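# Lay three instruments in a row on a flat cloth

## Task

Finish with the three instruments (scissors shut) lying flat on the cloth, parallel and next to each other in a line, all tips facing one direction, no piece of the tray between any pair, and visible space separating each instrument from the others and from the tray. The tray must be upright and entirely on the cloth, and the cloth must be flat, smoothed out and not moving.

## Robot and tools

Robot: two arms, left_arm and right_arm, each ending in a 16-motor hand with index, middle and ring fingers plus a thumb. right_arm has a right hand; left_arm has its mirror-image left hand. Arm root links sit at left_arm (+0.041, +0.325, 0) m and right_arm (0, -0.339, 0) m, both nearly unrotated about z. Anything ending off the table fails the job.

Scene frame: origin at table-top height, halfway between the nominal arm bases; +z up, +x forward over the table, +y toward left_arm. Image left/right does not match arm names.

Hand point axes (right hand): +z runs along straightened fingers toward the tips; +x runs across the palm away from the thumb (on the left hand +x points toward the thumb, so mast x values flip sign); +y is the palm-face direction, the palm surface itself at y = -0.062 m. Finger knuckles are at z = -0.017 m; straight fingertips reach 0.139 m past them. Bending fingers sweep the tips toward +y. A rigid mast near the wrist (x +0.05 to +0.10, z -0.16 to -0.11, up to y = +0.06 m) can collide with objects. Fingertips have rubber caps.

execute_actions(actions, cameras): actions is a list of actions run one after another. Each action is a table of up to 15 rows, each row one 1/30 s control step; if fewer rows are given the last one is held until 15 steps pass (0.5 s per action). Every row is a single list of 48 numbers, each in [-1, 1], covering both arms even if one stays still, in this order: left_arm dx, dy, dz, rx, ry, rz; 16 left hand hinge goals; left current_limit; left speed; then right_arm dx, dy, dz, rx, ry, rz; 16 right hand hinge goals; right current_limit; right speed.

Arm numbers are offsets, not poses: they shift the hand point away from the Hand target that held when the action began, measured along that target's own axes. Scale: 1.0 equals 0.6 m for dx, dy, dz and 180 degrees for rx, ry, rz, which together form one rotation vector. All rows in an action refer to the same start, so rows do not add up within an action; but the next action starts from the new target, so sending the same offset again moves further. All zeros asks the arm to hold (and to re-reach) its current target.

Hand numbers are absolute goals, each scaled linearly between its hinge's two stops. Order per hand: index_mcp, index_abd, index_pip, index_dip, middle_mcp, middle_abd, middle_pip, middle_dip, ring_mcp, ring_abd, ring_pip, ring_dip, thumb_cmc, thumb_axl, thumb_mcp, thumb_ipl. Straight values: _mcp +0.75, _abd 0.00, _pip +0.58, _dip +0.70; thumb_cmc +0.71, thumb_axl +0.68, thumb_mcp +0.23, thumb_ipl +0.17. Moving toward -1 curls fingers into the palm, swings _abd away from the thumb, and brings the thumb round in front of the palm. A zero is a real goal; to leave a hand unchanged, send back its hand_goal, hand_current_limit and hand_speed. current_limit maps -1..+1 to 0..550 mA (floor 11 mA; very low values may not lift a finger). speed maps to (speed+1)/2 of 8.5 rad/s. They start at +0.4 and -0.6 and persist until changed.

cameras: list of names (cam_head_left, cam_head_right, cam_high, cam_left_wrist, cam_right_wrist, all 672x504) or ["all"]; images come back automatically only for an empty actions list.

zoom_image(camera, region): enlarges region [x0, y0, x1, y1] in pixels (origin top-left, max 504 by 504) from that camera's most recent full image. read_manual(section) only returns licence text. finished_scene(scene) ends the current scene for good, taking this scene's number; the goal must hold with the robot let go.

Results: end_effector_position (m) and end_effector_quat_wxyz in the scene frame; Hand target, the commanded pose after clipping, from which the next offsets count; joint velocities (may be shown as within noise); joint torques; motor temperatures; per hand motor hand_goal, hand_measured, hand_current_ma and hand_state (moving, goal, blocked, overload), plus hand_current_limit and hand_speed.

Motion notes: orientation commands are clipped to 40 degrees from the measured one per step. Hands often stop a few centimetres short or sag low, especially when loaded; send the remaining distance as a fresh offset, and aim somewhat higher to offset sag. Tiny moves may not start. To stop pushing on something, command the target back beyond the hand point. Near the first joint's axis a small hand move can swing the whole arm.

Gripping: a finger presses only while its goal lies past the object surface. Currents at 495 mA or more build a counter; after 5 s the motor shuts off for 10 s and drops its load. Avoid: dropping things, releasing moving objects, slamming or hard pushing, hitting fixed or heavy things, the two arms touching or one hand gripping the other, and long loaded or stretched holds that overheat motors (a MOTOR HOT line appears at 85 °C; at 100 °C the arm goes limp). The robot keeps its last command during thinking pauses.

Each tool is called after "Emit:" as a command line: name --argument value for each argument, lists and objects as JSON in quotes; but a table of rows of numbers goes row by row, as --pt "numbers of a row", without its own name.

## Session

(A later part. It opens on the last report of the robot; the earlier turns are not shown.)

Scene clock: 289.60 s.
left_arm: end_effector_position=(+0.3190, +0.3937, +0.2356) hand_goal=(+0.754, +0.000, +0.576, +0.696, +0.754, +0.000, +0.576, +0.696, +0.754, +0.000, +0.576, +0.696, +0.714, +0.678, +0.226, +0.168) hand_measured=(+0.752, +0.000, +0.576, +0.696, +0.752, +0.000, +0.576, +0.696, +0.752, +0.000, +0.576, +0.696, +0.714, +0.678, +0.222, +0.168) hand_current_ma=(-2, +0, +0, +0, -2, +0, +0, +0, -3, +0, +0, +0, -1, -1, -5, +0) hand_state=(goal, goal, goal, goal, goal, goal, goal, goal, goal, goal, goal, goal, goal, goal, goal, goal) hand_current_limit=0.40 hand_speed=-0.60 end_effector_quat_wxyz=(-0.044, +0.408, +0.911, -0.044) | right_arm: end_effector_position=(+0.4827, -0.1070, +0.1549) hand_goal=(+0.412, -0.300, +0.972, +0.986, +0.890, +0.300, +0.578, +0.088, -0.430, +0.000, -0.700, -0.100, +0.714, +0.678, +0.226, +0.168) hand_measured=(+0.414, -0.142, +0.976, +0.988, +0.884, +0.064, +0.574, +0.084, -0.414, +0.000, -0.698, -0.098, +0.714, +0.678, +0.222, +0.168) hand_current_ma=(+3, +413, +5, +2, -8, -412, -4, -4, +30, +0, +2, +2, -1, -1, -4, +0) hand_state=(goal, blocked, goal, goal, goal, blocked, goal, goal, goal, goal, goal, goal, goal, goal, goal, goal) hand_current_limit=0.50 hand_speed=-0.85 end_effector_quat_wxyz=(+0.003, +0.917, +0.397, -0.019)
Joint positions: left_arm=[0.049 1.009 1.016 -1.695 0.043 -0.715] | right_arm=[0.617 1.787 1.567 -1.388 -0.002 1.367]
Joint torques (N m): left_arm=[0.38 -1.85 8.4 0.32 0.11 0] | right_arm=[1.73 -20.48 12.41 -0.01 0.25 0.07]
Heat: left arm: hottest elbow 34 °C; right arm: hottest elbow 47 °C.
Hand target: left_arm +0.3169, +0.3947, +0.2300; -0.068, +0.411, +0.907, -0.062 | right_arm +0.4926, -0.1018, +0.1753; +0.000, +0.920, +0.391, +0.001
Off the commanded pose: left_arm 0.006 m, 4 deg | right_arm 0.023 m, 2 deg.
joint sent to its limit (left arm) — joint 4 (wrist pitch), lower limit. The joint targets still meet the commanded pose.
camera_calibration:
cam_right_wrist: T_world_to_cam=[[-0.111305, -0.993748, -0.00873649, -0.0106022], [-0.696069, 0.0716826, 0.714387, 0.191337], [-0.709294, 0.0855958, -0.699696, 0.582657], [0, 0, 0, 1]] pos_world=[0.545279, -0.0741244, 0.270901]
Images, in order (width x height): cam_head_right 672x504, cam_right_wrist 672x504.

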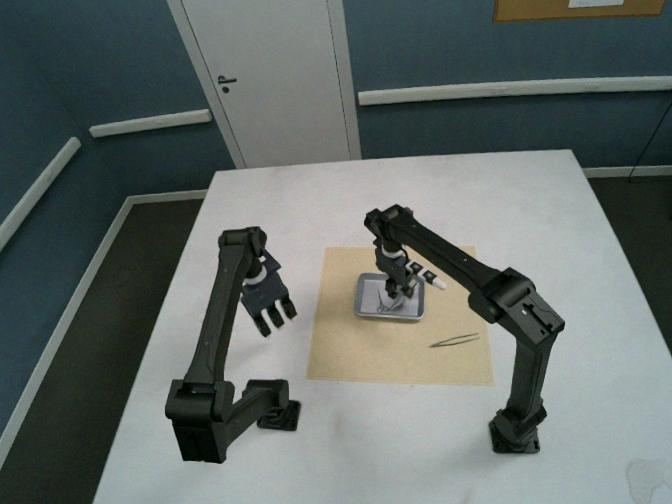

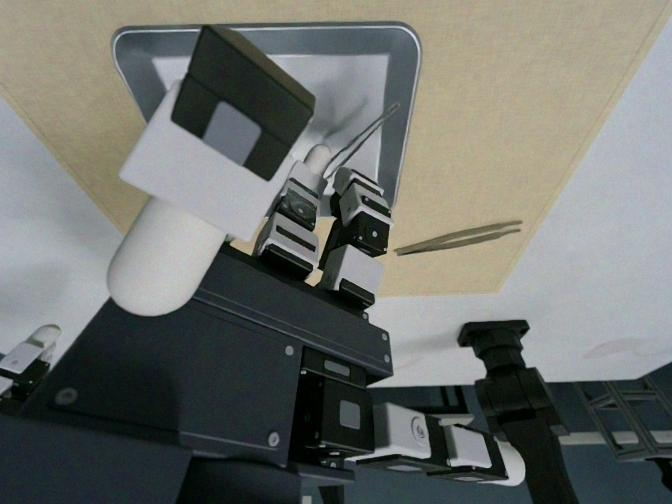

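Emit:
execute_actions --actions '[[[0,0,0,0,0,0,0.754,0,0.576,0.696,0.754,0,0.576,0.696,0.754,0,0.576,0.696,0.714,0.678,0.226,0.168,0.4,-0.6,0,0,-0.06,0,0,0,0.411,-0.3,0.971,0.986,0.89,0.3,0.577,0.087,-0.43,0,-0.7,-0.1,0.714,0.678,0.226,0.168,0.5,-0.85]],[[0,0,0,0,0,0,0.754,0,0.576,0.696,0.754,0,0.576,0.696,0.754,0,0.576,0.696,0.714,0.678,0.226,0.168,0.4,-0.6,0,0,-0.05,0,0,0,0.411,-0.3,0.971,0.986,0.89,0.3,0.577,0.087,-0.43,0,-0.7,-0.1,0.714,0.678,0.226,0.168,0.5,-0.85]]]' --cameras '["cam_right_wrist","cam_head_right","cam_high","cam_head_left"]'

Emit:
zoom_image --camera "cam_right_wrist" --region '[240, 20, 440, 220]'

Emit:
zoom_image --camera "cam_head_right" --region '[350, 245, 430, 325]'

Emit:
zoom_image --camera "cam_high" --region '[230, 220, 350, 360]'

Scene clock: 295.63 s.
left_arm: end_effector_position=(+0.3190, +0.3937, +0.2356) hand_goal=(+0.754, +0.000, +0.576, +0.696, +0.754, +0.000, +0.576, +0.696, +0.754, +0.000, +0.576, +0.696, +0.714, +0.678, +0.226, +0.168) hand_measured=(+0.752, +0.000, +0.576, +0.696, +0.752, +0.000, +0.576, +0.696, +0.752, +0.000, +0.576, +0.696, +0.714, +0.678, +0.222, +0.168) hand_current_ma=(-2, +0, +0, +0, -2, +0, +0, +0, -3, +0, +0, +0, -1, -1, -5, +0) hand_state=(goal, goal, goal, goal, goal, goal, goal, goal, goal, goal, goal, goal, goal, goal, goal, goal) hand_current_limit=0.40 hand_speed=-0.60 end_effector_quat_wxyz=(-0.044, +0.408, +0.911, -0.044) | right_arm: end_effector_position=(+0.4846, -0.1057, +0.2217) hand_goal=(+0.412, -0.300, +0.972, +0.986, +0.890, +0.300, +0.578, +0.088, -0.430, +0.000, -0.700, -0.100, +0.714, +0.678, +0.226, +0.168) hand_measured=(+0.414, -0.142, +0.976, +0.988, +0.884, +0.064, +0.574, +0.084, -0.414, +0.000, -0.698, -0.098, +0.714, +0.678, +0.222, +0.168) hand_current_ma=(+3, +413, +5, +2, -8, -412, -4, -3, +30, +0, +2, +2, -1, -1, -4, +0) hand_state=(goal, blocked, goal, goal, goal, blocked, goal, goal, goal, goal, goal, goal, goal, goal, goal, goal) hand_current_limit=0.50 hand_speed=-0.85 end_effector_quat_wxyz=(+0.003, +0.918, +0.397, -0.018)
Joint positions: left_arm=[0.049 1.009 1.016 -1.695 0.043 -0.715] | right_arm=[0.617 1.768 1.717 -1.555 -0.002 1.367]
Joint torques (N m): left_arm=[0.38 -1.79 8.44 0.36 0.11 0.03] | right_arm=[1.49 -19.9 12.75 0.06 0.23 0.1]
Heat: left arm: hottest elbow 34 °C; right arm: hottest elbow 48 °C.
Hand target: left_arm +0.3169, +0.3947, +0.2300; -0.068, +0.411, +0.907, -0.062 | right_arm +0.4924, -0.1018, +0.2415; +0.000, +0.920, +0.391, +0.001
Off the commanded pose: left_arm 0.006 m, 4 deg | right_arm 0.021 m, 2 deg.
joint sent to its limit (left arm) — joint 4 (wrist pitch), lower limit. The joint targets still meet the commanded pose.
camera_calibration:
cam_right_wrist: T_world_to_cam=[[-0.111652, -0.993697, -0.00995921, -0.00802723], [-0.697188, 0.0711871, 0.713345, 0.145642], [-0.70814, 0.0865902, -0.700742, 0.630298], [0, 0, 0, 1]] pos_world=[0.546983, -0.0729221, 0.337703]
Images, in order (width x height): cam_head_left 672x504, cam_head_right 672x504, cam_high 672x504, cam_right_wrist 672x504.

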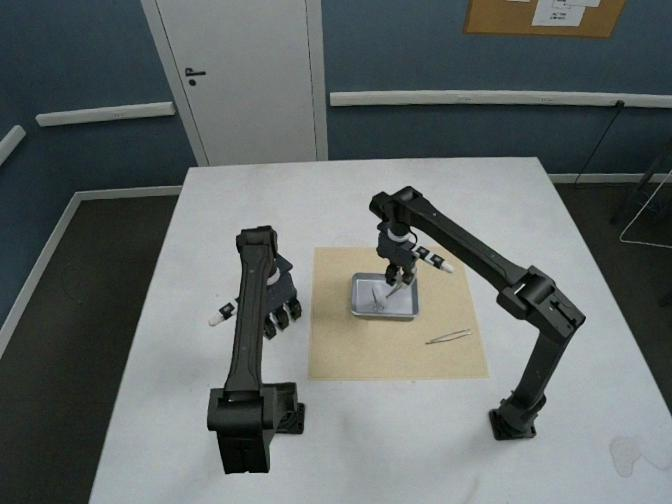

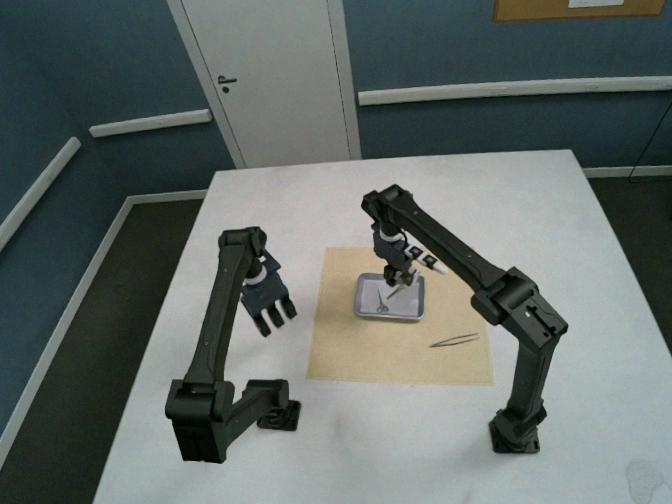

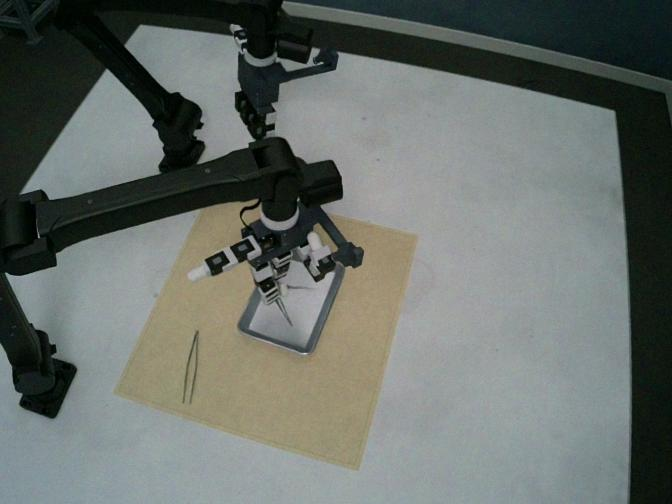

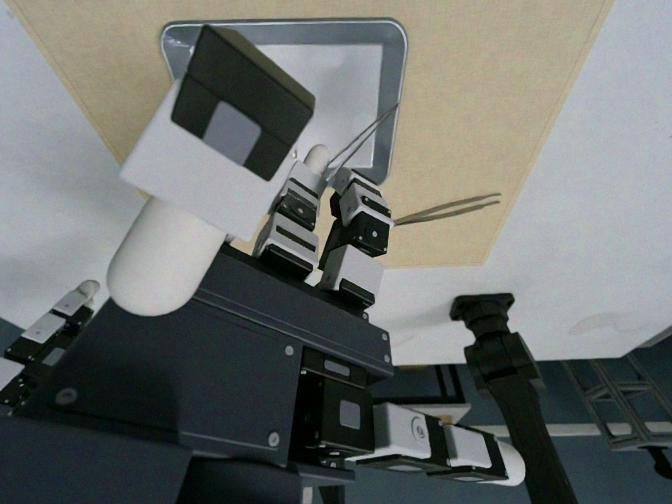

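Scaled by 2.520 from the camera's 672x504 image, which has a finer 960x720 frame.

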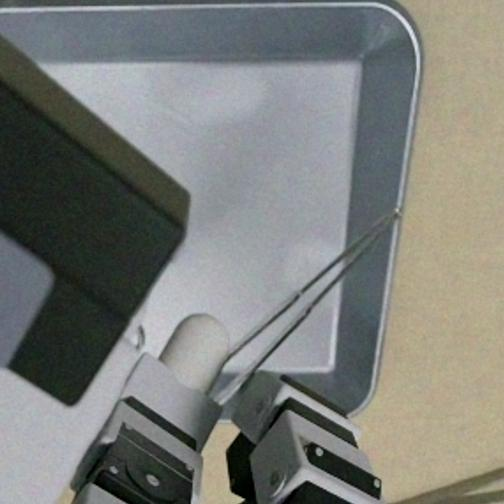

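Scaled by 6.300 from the camera's 672x504 image, which has a finer 960x720 frame.

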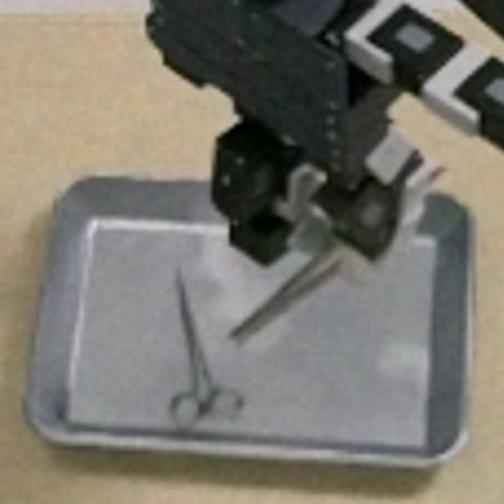

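Scaled by 3.600 from the camera's 672x504 image, which has a finer 960x720 frame.

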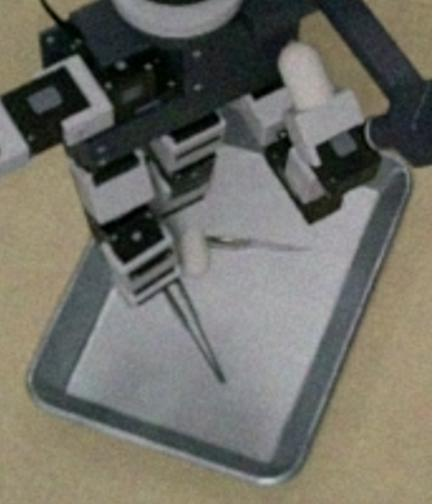

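Emit:
execute_actions --actions '[[[0,0,0,0,0,0,0.754,0,0.576,0.696,0.754,0,0.576,0.696,0.754,0,0.576,0.696,0.714,0.678,0.226,0.168,0.4,-0.6,-0.1205,0.0242,0,0,0,0.0453,0.411,-0.3,0.971,0.986,0.89,0.3,0.577,0.087,-0.43,0,-0.7,-0.1,0.714,0.678,0.226,0.168,0.45,-0.85]],[[0,0,0,0,0,0,0.754,0,0.576,0.696,0.754,0,0.576,0.696,0.754,0,0.576,0.696,0.714,0.678,0.226,0.168,0.4,-0.6,-0.1158,0.0411,0,0,0,0.0453,0.411,-0.3,0.971,0.986,0.89,0.3,0.577,0.087,-0.43,0,-0.7,-0.1,0.714,0.678,0.226,0.168,0.45,-0.85]],[[0,0,0,0,0,0,0.754,0,0.576,0.696,0.754,0,0.576,0.696,0.754,0,0.576,0.696,0.714,0.678,0.226,0.168,0.4,-0.6,-0.1089,0.057,0.05,0,0,0.0453,0.411,-0.3,0.971,0.986,0.89,0.3,0.577,0.087,-0.43,0,-0.7,-0.1,0.714,0.678,0.226,0.168,0.45,-0.85]]]' --cameras '["cam_right_wrist","cam_head_right","cam_high","cam_head_left"]'

Emit:
zoom_image --camera "cam_high" --region '[120, 250, 320, 450]'

Emit:
zoom_image --camera "cam_head_left" --region '[340, 250, 500, 390]'

Emit:
zoom_image --camera "cam_right_wrist" --region '[260, 20, 500, 220]'

Scene clock: 309.40 s.
left_arm: end_effector_position=(+0.3190, +0.3937, +0.2356) hand_goal=(+0.754, +0.000, +0.576, +0.696, +0.754, +0.000, +0.576, +0.696, +0.754, +0.000, +0.576, +0.696, +0.714, +0.678, +0.226, +0.168) hand_measured=(+0.752, +0.000, +0.576, +0.696, +0.752, +0.000, +0.576, +0.696, +0.752, +0.000, +0.576, +0.696, +0.714, +0.678, +0.222, +0.168) hand_current_ma=(-2, +0, +0, +0, -2, +0, +0, +0, -3, +0, +0, +0, -1, -1, -5, +0) hand_state=(goal, goal, goal, goal, goal, goal, goal, goal, goal, goal, goal, goal, goal, goal, goal, goal) hand_current_limit=0.40 hand_speed=-0.60 end_effector_quat_wxyz=(-0.044, +0.408, +0.911, -0.044) | right_arm: end_effector_position=(+0.3707, -0.2894, +0.2069) hand_goal=(+0.412, -0.300, +0.972, +0.986, +0.890, +0.300, +0.578, +0.088, -0.430, +0.000, -0.700, -0.100, +0.714, +0.678, +0.226, +0.168) hand_measured=(+0.416, -0.144, +0.978, +0.988, +0.884, +0.064, +0.574, +0.086, -0.414, +0.000, -0.698, -0.098, +0.714, +0.678, +0.222, +0.168) hand_current_ma=(+4, +399, +6, +2, -8, -399, -4, -2, +29, +0, +2, +2, +0, -1, -5, +0) hand_state=(goal, blocked, goal, goal, goal, blocked, goal, goal, goal, goal, goal, goal, goal, goal, goal, goal) hand_current_limit=0.45 hand_speed=-0.85 end_effector_quat_wxyz=(+0.002, +0.981, +0.192, -0.012)
Joint positions: left_arm=[0.049 1.009 1.016 -1.695 0.043 -0.715] | right_arm=[0.369 1.371 1.21 -1.434 -0.001 1.549]
Joint torques (N m): left_arm=[0.44 -1.79 8.44 0.34 0.11 0.02] | right_arm=[1.96 -13.27 9.22 1.1 0.12 0.09]
Heat: left arm: hottest elbow 34 °C; right arm: hottest elbow 48 °C.
Hand target: left_arm +0.3169, +0.3947, +0.2300; -0.068, +0.411, +0.907, -0.062 | right_arm +0.3732, -0.2882, +0.2110; -0.001, +0.982, +0.187, +0.001
Off the commanded pose: left_arm 0.006 m, 4 deg | right_arm 0.005 m, 2 deg.
joint sent to its limit (left arm) — joint 4 (wrist pitch), lower limit. The joint targets still meet the commanded pose.
camera_calibration:
cam_right_wrist: T_world_to_cam=[[-0.515347, -0.856878, -0.0133125, -0.0135013], [-0.613045, 0.357756, 0.704405, 0.143366], [-0.598827, 0.371174, -0.709673, 0.598961], [0, 0, 0, 1]] pos_world=[0.439606, -0.285178, 0.323899]
Images, in order (width x height): cam_head_left 672x504, cam_head_right 672x504, cam_high 672x504, cam_right_wrist 672x504.

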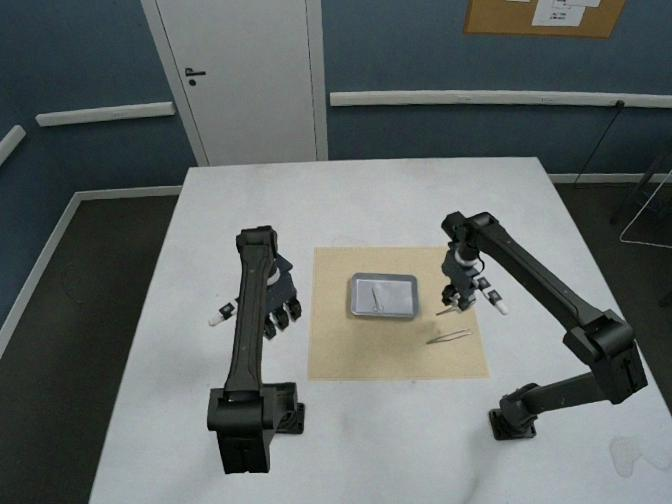

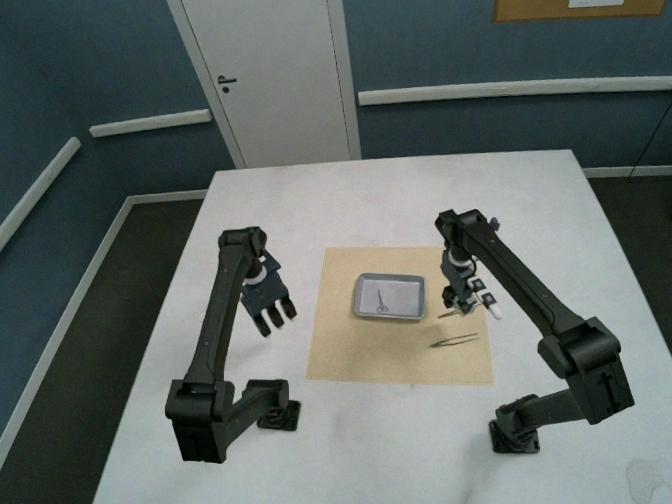

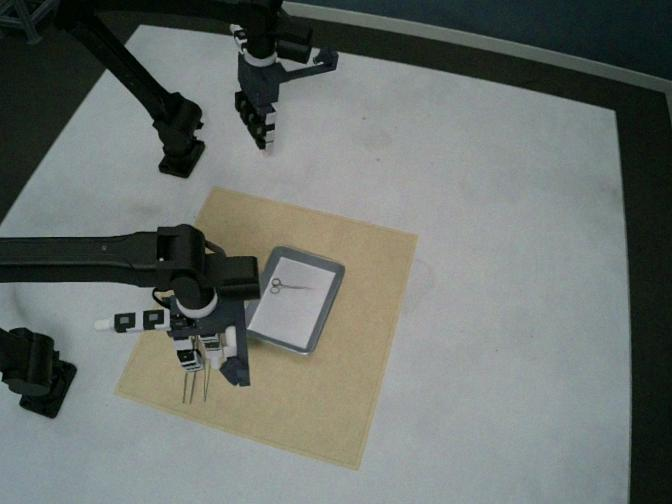

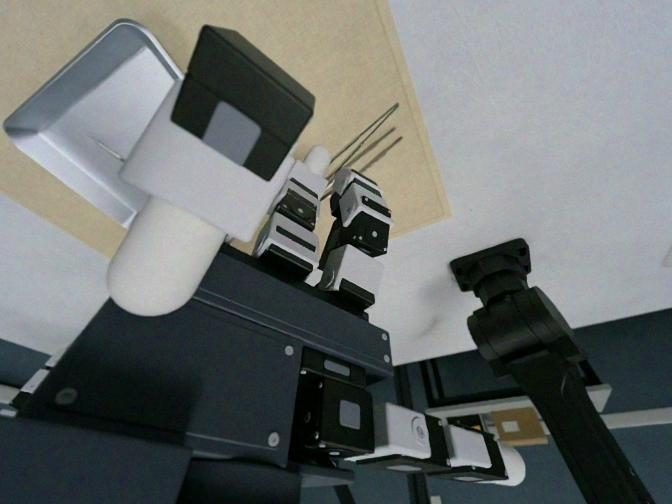

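Scaled by 2.520 from the camera's 672x504 image, which has a finer 960x720 frame.

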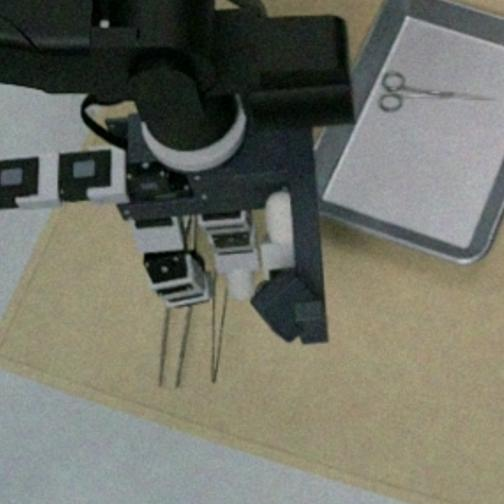

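Scaled by 3.150 from the camera's 672x504 image, which has a finer 960x720 frame.

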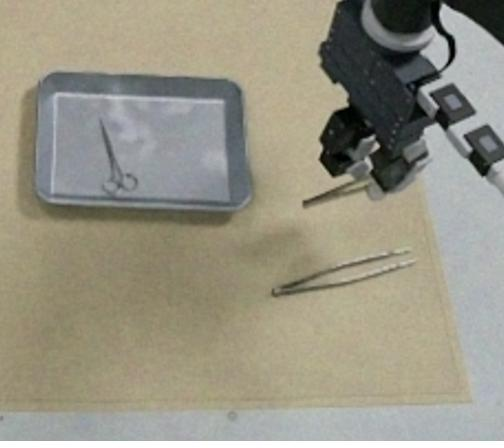

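Scaled by 2.100 from the camera's 672x504 image, which has a finer 960x720 frame.

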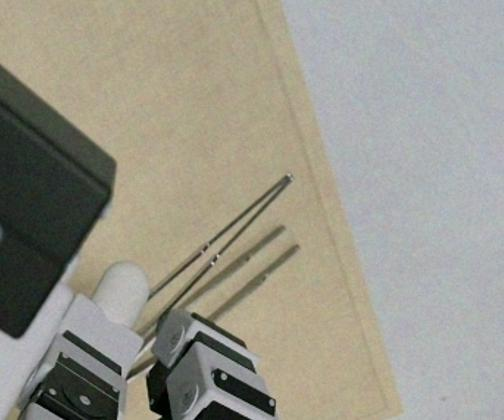

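Emit:
execute_actions --actions '[[[0,0,0,0,0,0,0.754,0,0.576,0.696,0.754,0,0.576,0.696,0.754,0,0.576,0.696,0.714,0.678,0.226,0.168,0.4,-0.6,0,0,0.08,0,0,0,0.411,-0.3,0.971,0.986,0.89,0.3,0.577,0.087,-0.43,0,-0.7,-0.1,0.714,0.678,0.226,0.168,0.4,-0.85]],[[0,0,0,0,0,0,0.754,0,0.576,0.696,0.754,0,0.576,0.696,0.754,0,0.576,0.696,0.714,0.678,0.226,0.168,0.4,-0.6,0,0,0.055,0,0,0,0.411,-0.3,0.971,0.986,0.89,0.3,0.577,0.087,-0.43,0,-0.7,-0.1,0.714,0.678,0.226,0.168,0.4,-0.85]]]' --cameras '["cam_right_wrist","cam_high"]'

Emit:
zoom_image --camera "cam_high" --region '[120, 280, 270, 430]'

Emit:
zoom_image --camera "cam_right_wrist" --region '[260, 60, 480, 260]'

Scene clock: 318.93 s.
left_arm: end_effector_position=(+0.3190, +0.3937, +0.2356) hand_goal=(+0.754, +0.000, +0.576, +0.696, +0.754, +0.000, +0.576, +0.696, +0.754, +0.000, +0.576, +0.696, +0.714, +0.678, +0.226, +0.168) hand_measured=(+0.752, +0.000, +0.576, +0.696, +0.752, +0.000, +0.576, +0.696, +0.752, +0.000, +0.576, +0.696, +0.714, +0.678, +0.222, +0.168) hand_current_ma=(-2, +0, +0, +0, -2, +0, +0, +0, -3, +0, +0, +0, -1, -1, -5, +0) hand_state=(goal, goal, goal, goal, goal, goal, goal, goal, goal, goal, goal, goal, goal, goal, goal, goal) hand_current_limit=0.40 hand_speed=-0.60 end_effector_quat_wxyz=(-0.044, +0.408, +0.911, -0.044) | right_arm: end_effector_position=(+0.3694, -0.2899, +0.1304) hand_goal=(+0.412, -0.300, +0.972, +0.986, +0.890, +0.300, +0.578, +0.088, -0.430, +0.000, -0.700, -0.100, +0.714, +0.678, +0.226, +0.168) hand_measured=(+0.416, -0.144, +0.978, +0.988, +0.884, +0.064, +0.574, +0.086, -0.414, +0.000, -0.698, -0.098, +0.714, +0.678, +0.222, +0.168) hand_current_ma=(+4, +385, +6, +2, -8, -385, -4, -2, +29, +0, +2, +2, +0, -1, -5, +0) hand_state=(goal, blocked, goal, goal, goal, blocked, goal, goal, goal, goal, goal, goal, goal, goal, goal, goal) hand_current_limit=0.40 hand_speed=-0.85 end_effector_quat_wxyz=(+0.001, +0.981, +0.192, -0.006)
Joint positions: left_arm=[0.049 1.009 1.016 -1.695 0.043 -0.715] | right_arm=[0.369 1.413 1.045 -1.214 -0.001 1.549]
Joint torques (N m): left_arm=[0.5 -1.96 8.42 0.38 0.11 0.01] | right_arm=[1.73 -12.1 8.87 1.22 0.14 0.07]
Heat: left arm: hottest elbow 34 °C; right arm: hottest elbow 48 °C.
Hand target: left_arm +0.3169, +0.3947, +0.2300; -0.068, +0.411, +0.907, -0.062 | right_arm +0.3733, -0.2880, +0.1300; -0.001, +0.982, +0.187, +0.001
Off the commanded pose: left_arm 0.006 m, 4 deg | right_arm 0.004 m, 1 deg.
joint sent to its limit (left arm) — joint 4 (wrist pitch), lower limit. The joint targets still meet the commanded pose.
camera_calibration:
cam_right_wrist: T_world_to_cam=[[-0.515099, -0.856807, -0.0235446, -0.0144233], [-0.621557, 0.354474, 0.69858, 0.199586], [-0.590203, 0.374472, -0.715144, 0.542531], [0, 0, 0, 1]] pos_world=[0.436828, -0.286269, 0.248222]
Images, in order (width x height): cam_high 672x504, cam_right_wrist 672x504.

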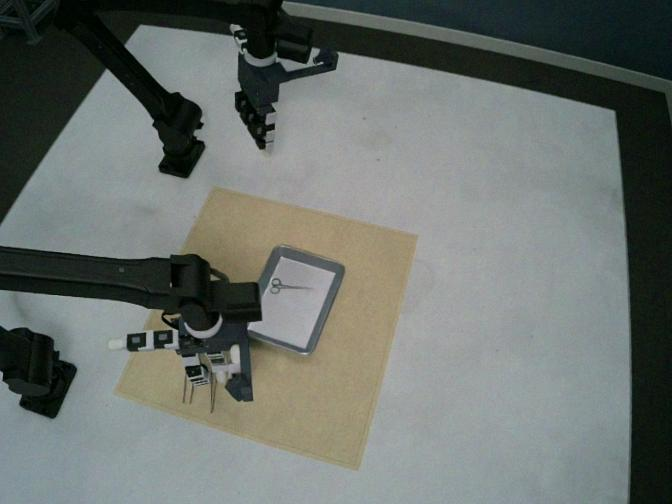

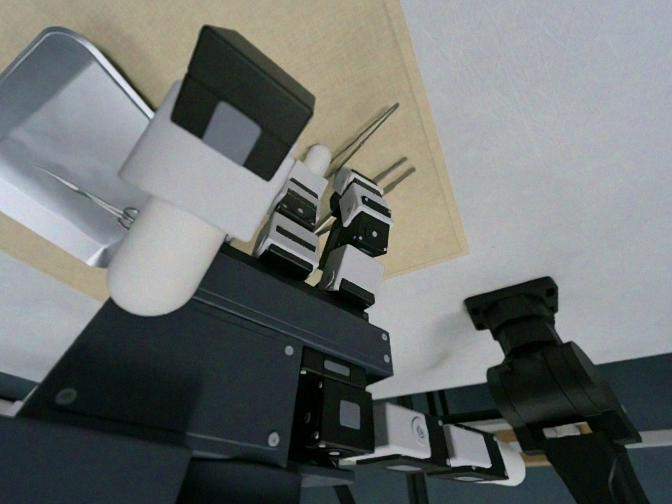

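Scaled by 3.360 from the camera's 672x504 image, which has a finer 960x720 frame.

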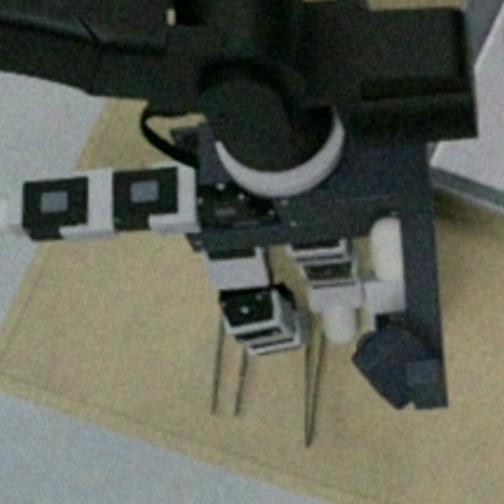

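Scaled by 2.291 from the camera's 672x504 image, which has a finer 960x720 frame.

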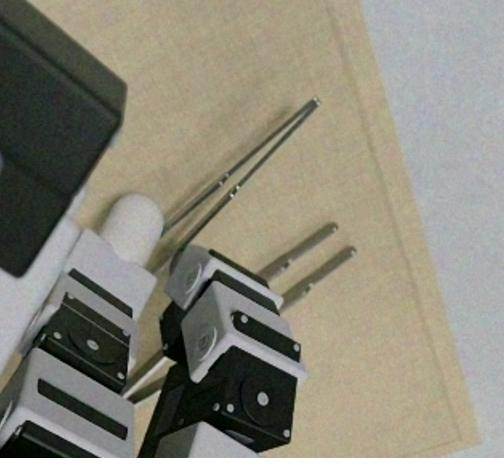

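Emit:
execute_actions --actions '[[[0,0,0,0,0,0,0.754,0,0.576,0.696,0.754,0,0.576,0.696,0.754,0,0.576,0.696,0.714,0.678,0.226,0.168,0.4,-0.6,0,0,0.018,0,0,0,0.411,-0.3,0.971,0.986,0.89,0.3,0.577,0.087,-0.43,0,-0.7,-0.1,0.714,0.678,0.226,0.168,0.4,-0.85]],[[0,0,0,0,0,0,0.754,0,0.576,0.696,0.754,0,0.576,0.696,0.754,0,0.576,0.696,0.714,0.678,0.226,0.168,0.4,-0.6,0,0,0.007,0,0,0,0.411,-0.3,0.971,0.986,0.89,0.3,0.577,0.087,-0.43,0,-0.7,-0.1,0.714,0.678,0.226,0.168,0.4,-0.85]]]' --cameras '["cam_right_wrist"]'

Emit:
zoom_image --camera "cam_right_wrist" --region '[260, 60, 480, 260]'

Scene clock: 325.43 s.
left_arm: end_effector_position=(+0.3190, +0.3937, +0.2356) hand_goal=(+0.754, +0.000, +0.576, +0.696, +0.754, +0.000, +0.576, +0.696, +0.754, +0.000, +0.576, +0.696, +0.714, +0.678, +0.226, +0.168) hand_measured=(+0.752, +0.000, +0.576, +0.696, +0.752, +0.000, +0.576, +0.696, +0.752, +0.000, +0.576, +0.696, +0.714, +0.678, +0.222, +0.168) hand_current_ma=(-2, +0, +0, +0, -2, +0, +0, +0, -3, +0, +0, +0, -1, -1, -5, +0) hand_state=(goal, goal, goal, goal, goal, goal, goal, goal, goal, goal, goal, goal, goal, goal, goal, goal) hand_current_limit=0.40 hand_speed=-0.60 end_effector_quat_wxyz=(-0.044, +0.408, +0.911, -0.044) | right_arm: end_effector_position=(+0.3712, -0.2892, +0.1196) hand_goal=(+0.412, -0.300, +0.972, +0.986, +0.890, +0.300, +0.578, +0.088, -0.430, +0.000, -0.700, -0.100, +0.714, +0.678, +0.226, +0.168) hand_measured=(+0.416, -0.144, +0.978, +0.988, +0.884, +0.064, +0.574, +0.086, -0.414, +0.000, -0.698, -0.098, +0.714, +0.678, +0.222, +0.168) hand_current_ma=(+4, +385, +6, +2, -8, -385, -4, -2, +29, +0, +2, +2, +0, -1, -5, +0) hand_state=(goal, blocked, goal, goal, goal, blocked, goal, goal, goal, goal, goal, goal, goal, goal, goal, goal) hand_current_limit=0.40 hand_speed=-0.85 end_effector_quat_wxyz=(+0.000, +0.981, +0.192, +0.000)
Joint positions: left_arm=[0.049 1.009 1.016 -1.695 0.043 -0.715] | right_arm=[0.369 1.421 1.024 -1.173 -0.001 1.549]
Joint torques (N m): left_arm=[0.5 -2.02 8.38 0.29 0.12 0.01] | right_arm=[1.38 -11.46 8.36 1.28 0.13 0.07]
Heat: left arm: hottest elbow 34 °C; right arm: hottest elbow 48 °C.
Hand target: left_arm +0.3169, +0.3947, +0.2300; -0.068, +0.411, +0.907, -0.062 | right_arm +0.3734, -0.2880, +0.1149; -0.001, +0.982, +0.187, +0.001
Off the commanded pose: left_arm 0.006 m, 4 deg | right_arm 0.005 m, 1 deg.
joint sent to its limit (left arm) — joint 4 (wrist pitch), lower limit. The joint targets still meet the commanded pose.
camera_calibration:
cam_right_wrist: T_world_to_cam=[[-0.514871, -0.856636, -0.0329045, -0.0120357], [-0.629242, 0.351574, 0.693146, 0.210703], [-0.582205, 0.377585, -0.720046, 0.534113], [0, 0, 0, 1]] pos_world=[0.437349, -0.286061, 0.238142]
Images, in order (width x height): cam_right_wrist 672x504.

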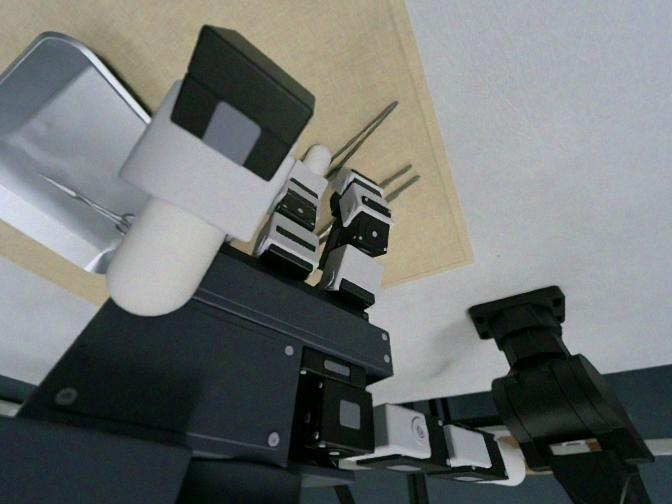

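Scaled by 2.291 from the camera's 672x504 image, which has a finer 960x720 frame.

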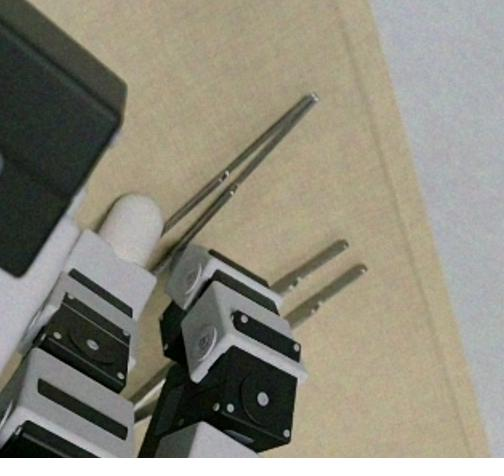

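Emit:
execute_actions --actions '[[[0,0,0,0,0,0,0.754,0,0.576,0.696,0.754,0,0.576,0.696,0.754,0,0.576,0.696,0.714,0.678,0.226,0.168,0.4,-0.6,0,0,0.002,0,0,0,0.411,-0.07,0.971,0.986,0.89,0.02,0.577,0.087,-0.43,0,-0.7,-0.1,0.714,0.678,0.226,0.168,0.4,-0.93]],[[0,0,0,0,0,0,0.754,0,0.576,0.696,0.754,0,0.576,0.696,0.754,0,0.576,0.696,0.714,0.678,0.226,0.168,0.4,-0.6,0,0,0,0,0,0,0.411,0.03,0.971,0.986,0.89,-0.08,0.577,0.087,-0.43,0,-0.7,-0.1,0.714,0.678,0.226,0.168,0.4,-0.93]]]' --cameras '["cam_right_wrist","cam_high"]'

Emit:
zoom_image --camera "cam_right_wrist" --region '[260, 60, 480, 260]'

Scene clock: 333.03 s.
left_arm: end_effector_position=(+0.3190, +0.3937, +0.2356) hand_goal=(+0.754, +0.000, +0.576, +0.696, +0.754, +0.000, +0.576, +0.696, +0.754, +0.000, +0.576, +0.696, +0.714, +0.678, +0.226, +0.168) hand_measured=(+0.752, +0.000, +0.576, +0.696, +0.752, +0.000, +0.576, +0.696, +0.752, +0.000, +0.576, +0.696, +0.714, +0.678, +0.222, +0.168) hand_current_ma=(-2, +0, +0, +0, -2, +0, +0, +0, -3, +0, +0, +0, -1, -1, -5, +0) hand_state=(goal, goal, goal, goal, goal, goal, goal, goal, goal, goal, goal, goal, goal, goal, goal, goal) hand_current_limit=0.40 hand_speed=-0.60 end_effector_quat_wxyz=(-0.044, +0.408, +0.911, -0.044) | right_arm: end_effector_position=(+0.3713, -0.2892, +0.1196) hand_goal=(+0.412, +0.030, +0.972, +0.986, +0.890, -0.080, +0.578, +0.088, -0.430, +0.000, -0.700, -0.100, +0.714, +0.678, +0.226, +0.168) hand_measured=(+0.416, +0.024, +0.974, +0.988, +0.884, -0.056, +0.574, +0.084, -0.414, +0.000, -0.698, -0.098, +0.714, +0.678, +0.222, +0.168) hand_current_ma=(+6, -6, +2, +2, -8, +41, -4, -4, +29, +0, +2, +2, +0, -1, -5, +0) hand_state=(goal, goal, goal, goal, goal, blocked, goal, goal, goal, goal, goal, goal, goal, goal, goal, goal) hand_current_limit=0.40 hand_speed=-0.93 end_effector_quat_wxyz=(+0.000, +0.981, +0.192, +0.000)
Joint positions: left_arm=[0.049 1.009 1.016 -1.695 0.043 -0.715] | right_arm=[0.369 1.421 1.024 -1.172 -0.001 1.549]
Joint torques (N m): left_arm=[0.44 -1.9 8.47 0.34 0.12 0.01] | right_arm=[2.26 -11.22 8.25 1.4 0.14 0.07]
Heat: left arm: hottest elbow 34 °C; right arm: hottest elbow 48 °C.
Hand target: left_arm +0.3169, +0.3947, +0.2300; -0.068, +0.411, +0.907, -0.062 | right_arm +0.3733, -0.2881, +0.1137; +0.000, +0.982, +0.187, +0.001
Off the commanded pose: left_arm 0.006 m, 4 deg | right_arm 0.006 m, 1 deg.
joint sent to its limit (left arm) — joint 4 (wrist pitch), lower limit. The joint targets still meet the commanded pose.
camera_calibration:
cam_right_wrist: T_world_to_cam=[[-0.514822, -0.856654, -0.0332065, -0.0119863], [-0.629502, 0.351449, 0.692972, 0.210753], [-0.581967, 0.377661, -0.720199, 0.53414], [0, 0, 0, 1]] pos_world=[0.43735, -0.286061, 0.238243]
Images, in order (width x height): cam_high 672x504, cam_right_wrist 672x504.

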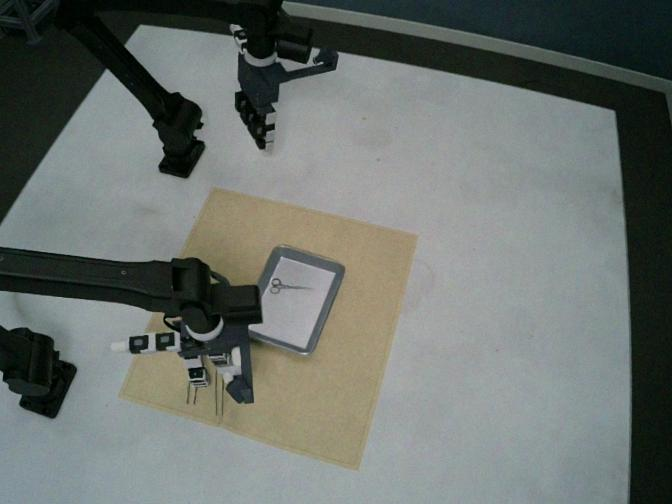

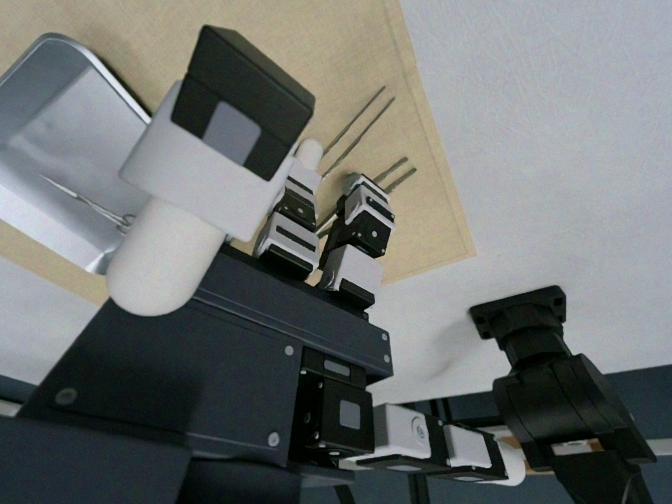

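Scaled by 2.291 from the camera's 672x504 image, which has a finer 960x720 frame.

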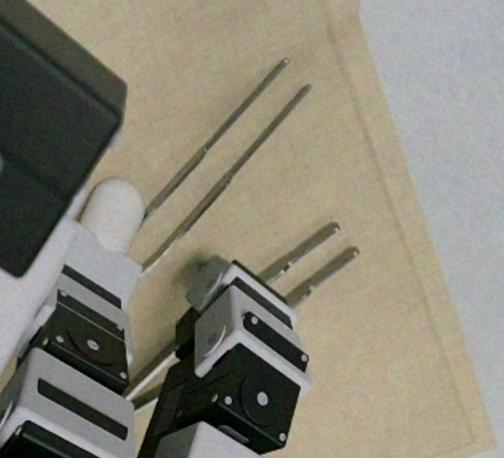

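Emit:
execute_actions --actions '[[[0,0,0,0,0,0,0.754,0,0.576,0.696,0.754,0,0.576,0.696,0.754,0,0.576,0.696,0.714,0.678,0.226,0.168,0.4,-0.6,0,0,-0.03,0,0,0,0.411,0.03,0.971,0.986,0.89,-0.08,0.577,0.087,-0.43,0,-0.7,-0.1,0.714,0.678,0.226,0.168,0.4,-0.9]],[[0,0,0,0,0,0,0.754,0,0.576,0.696,0.754,0,0.576,0.696,0.754,0,0.576,0.696,0.714,0.678,0.226,0.168,0.4,-0.6,0,0,-0.11,0,0,0,0.411,0.03,0.971,0.986,0.89,-0.06,0.577,0.087,-0.43,0,-0.7,-0.1,0.714,0.678,0.226,0.168,0.4,-0.8]],[[0,0,0,0,0,0,0.754,0,0.576,0.696,0.754,0,0.576,0.696,0.754,0,0.576,0.696,0.714,0.678,0.226,0.168,0.4,-0.6,0.0824,-0.1054,-0.04,0,0,-0.1428,0.411,0,0.971,0.986,0.89,0,0.577,0.087,-0.43,0,-0.7,-0.1,0.714,0.678,0.226,0.168,0.4,-0.6]],[[0,0,0,0,0,0,0.754,0,0.576,0.696,0.754,0,0.576,0.696,0.754,0,0.576,0.696,0.714,0.678,0.226,0.168,0.4,-0.6,0.12,-0.0592,0,0,0,-0.1428,0.411,0,0.971,0.986,0.89,0,0.577,0.087,-0.43,0,-0.7,-0.1,0.714,0.678,0.226,0.168,0.4,-0.6]],[[0,0,0,0,0,0,0.754,0,0.576,0.696,0.754,0,0.576,0.696,0.754,0,0.576,0.696,0.714,0.678,0.226,0.168,0.4,-0.6,0.1338,-0.0013,0,0,0,-0.1428,0.411,0,0.971,0.986,0.89,0,0.577,0.087,-0.43,0,-0.7,-0.1,0.714,0.678,0.226,0.168,0.4,-0.6]],[[0,0,0,0,0,0,0.754,0,0.576,0.696,0.754,0,0.576,0.696,0.754,0,0.576,0.696,0.714,0.678,0.226,0.168,0.4,-0.6,0.1211,0.0568,0,0,0,0,0.411,0,0.971,0.986,0.89,0,0.577,0.087,-0.43,0,-0.7,-0.1,0.714,0.678,0.226,0.168,0.4,-0.6]]]' --cameras '["cam_right_wrist","cam_high","cam_head_left","cam_head_right"]'

Emit:
zoom_image --camera "cam_high" --region '[100, 220, 400, 480]'

Emit:
zoom_image --camera "cam_right_wrist" --region '[200, 0, 480, 220]'

Emit:
zoom_image --camera "cam_head_right" --region '[350, 265, 430, 325]'

Emit:
zoom_image --camera "cam_head_left" --region '[340, 250, 500, 390]'

Scene clock: 364.77 s.
left_arm: end_effector_position=(+0.3190, +0.3937, +0.2356) hand_goal=(+0.754, +0.000, +0.576, +0.696, +0.754, +0.000, +0.576, +0.696, +0.754, +0.000, +0.576, +0.696, +0.714, +0.678, +0.226, +0.168) hand_measured=(+0.752, +0.000, +0.576, +0.696, +0.752, +0.000, +0.576, +0.696, +0.752, +0.000, +0.576, +0.696, +0.714, +0.678, +0.222, +0.168) hand_current_ma=(-2, +0, +0, +0, -2, +0, +0, +0, -3, +0, +0, +0, -1, -1, -5, +0) hand_state=(goal, goal, goal, goal, goal, goal, goal, goal, goal, goal, goal, goal, goal, goal, goal, goal) hand_current_limit=0.40 hand_speed=-0.60 end_effector_quat_wxyz=(-0.044, +0.408, +0.911, -0.044) | right_arm: end_effector_position=(+0.4538, +0.0157, +0.2068) hand_goal=(+0.412, +0.000, +0.972, +0.986, +0.890, +0.000, +0.578, +0.088, -0.430, +0.000, -0.700, -0.100, +0.714, +0.678, +0.226, +0.168) hand_measured=(+0.414, +0.002, +0.974, +0.988, +0.886, -0.002, +0.576, +0.086, -0.414, +0.000, -0.698, -0.098, +0.714, +0.678, +0.222, +0.168) hand_current_ma=(+2, +2, +1, +2, -4, -1, -2, -3, +29, +0, +2, +2, +0, -1, -5, +0) hand_state=(goal, goal, goal, goal, goal, goal, goal, goal, goal, goal, goal, goal, goal, goal, goal, goal) hand_current_limit=0.40 hand_speed=-0.60 end_effector_quat_wxyz=(-0.001, +0.644, +0.765, -0.011)
Joint positions: left_arm=[0.049 1.009 1.016 -1.695 0.043 -0.715] | right_arm=[0.786 1.708 1.601 -1.487 0.001 0.611]
Joint torques (N m): left_arm=[0.44 -2.02 8.46 0.35 0.11 0.02] | right_arm=[1.38 -17.85 12.85 0.2 0.12 0.09]
Heat: left arm: hottest elbow 34 °C; right arm: hottest elbow 48 °C.
Hand target: left_arm +0.3169, +0.3947, +0.2300; -0.068, +0.411, +0.907, -0.062 | right_arm +0.4643, +0.0197, +0.2222; +0.000, +0.652, +0.758, +0.001
Off the commanded pose: left_arm 0.006 m, 4 deg | right_arm 0.019 m, 2 deg.
joint sent to its limit (left arm) — joint 4 (wrist pitch), lower limit. The joint targets still meet the commanded pose.
camera_calibration:
cam_right_wrist: T_world_to_cam=[[0.726086, -0.686869, -0.031779, -0.271383], [-0.467624, -0.527151, 0.709535, 0.0321083], [-0.50411, -0.500323, -0.703954, 0.504822], [0, 0, 0, 1]] pos_world=[0.466548, 0.0830954, 0.323965]
Images, in order (width x height): cam_head_left 672x504, cam_head_right 672x504, cam_high 672x504, cam_right_wrist 672x504.

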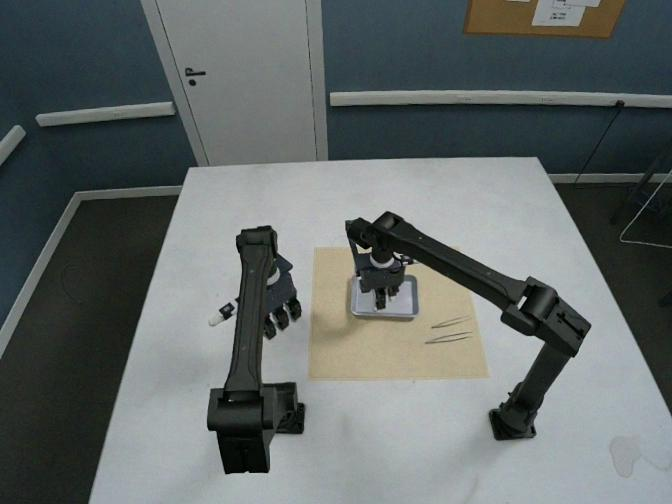

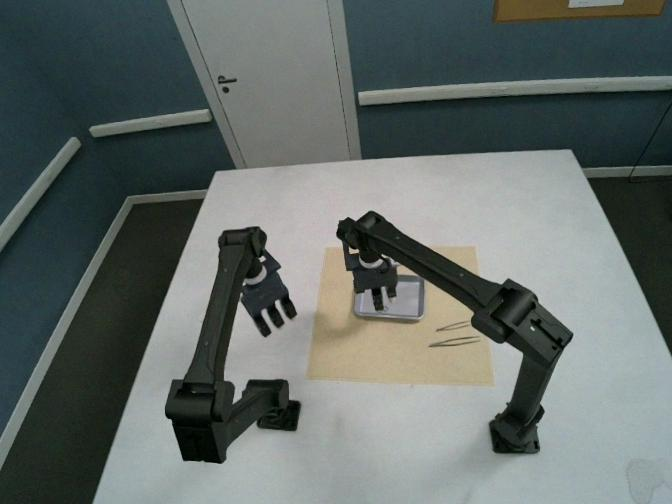

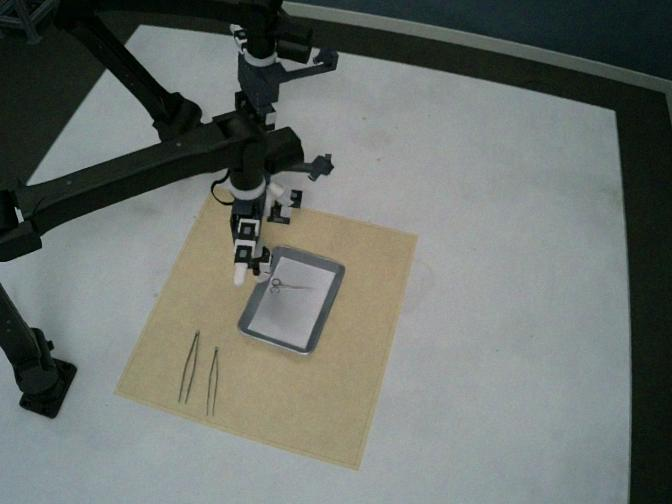

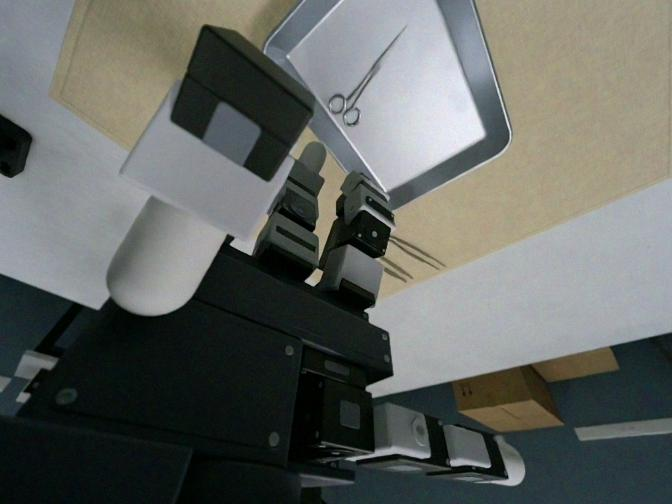

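Scaled by 1.680 from the camera's 672x504 image, which has a finer 960x720 frame.

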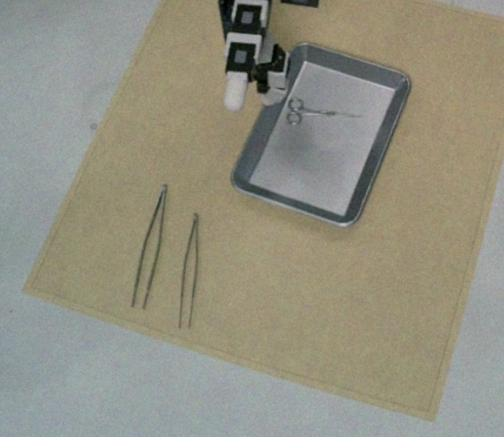

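Scaled by 1.800 from the camera's 672x504 image, which has a finer 960x720 frame.

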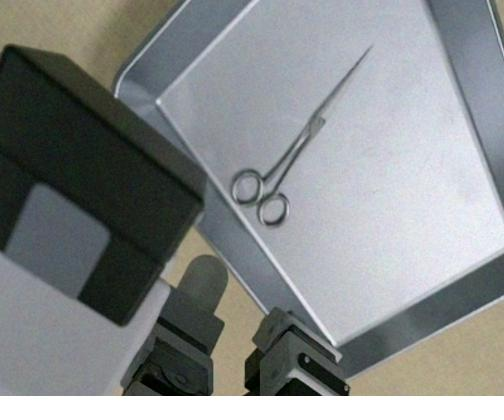

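Scaled by 6.300 from the camera's 672x504 image, which has a finer 960x720 frame.

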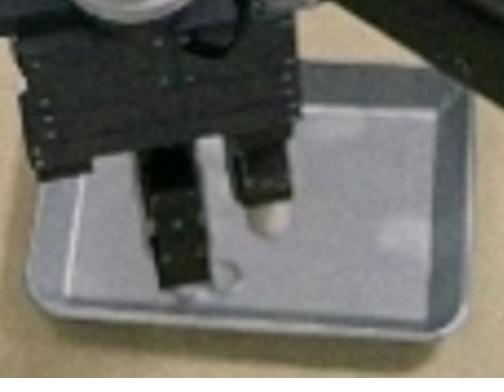

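Scaled by 3.150 from the camera's 672x504 image, which has a finer 960x720 frame.

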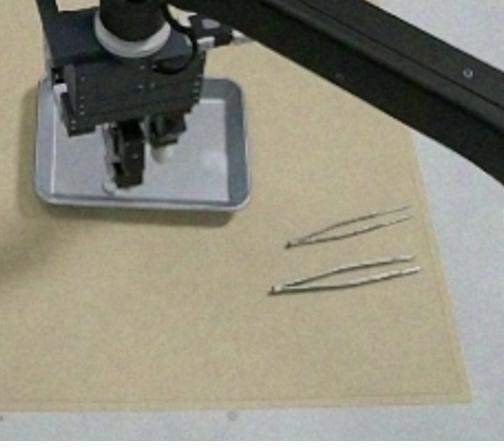

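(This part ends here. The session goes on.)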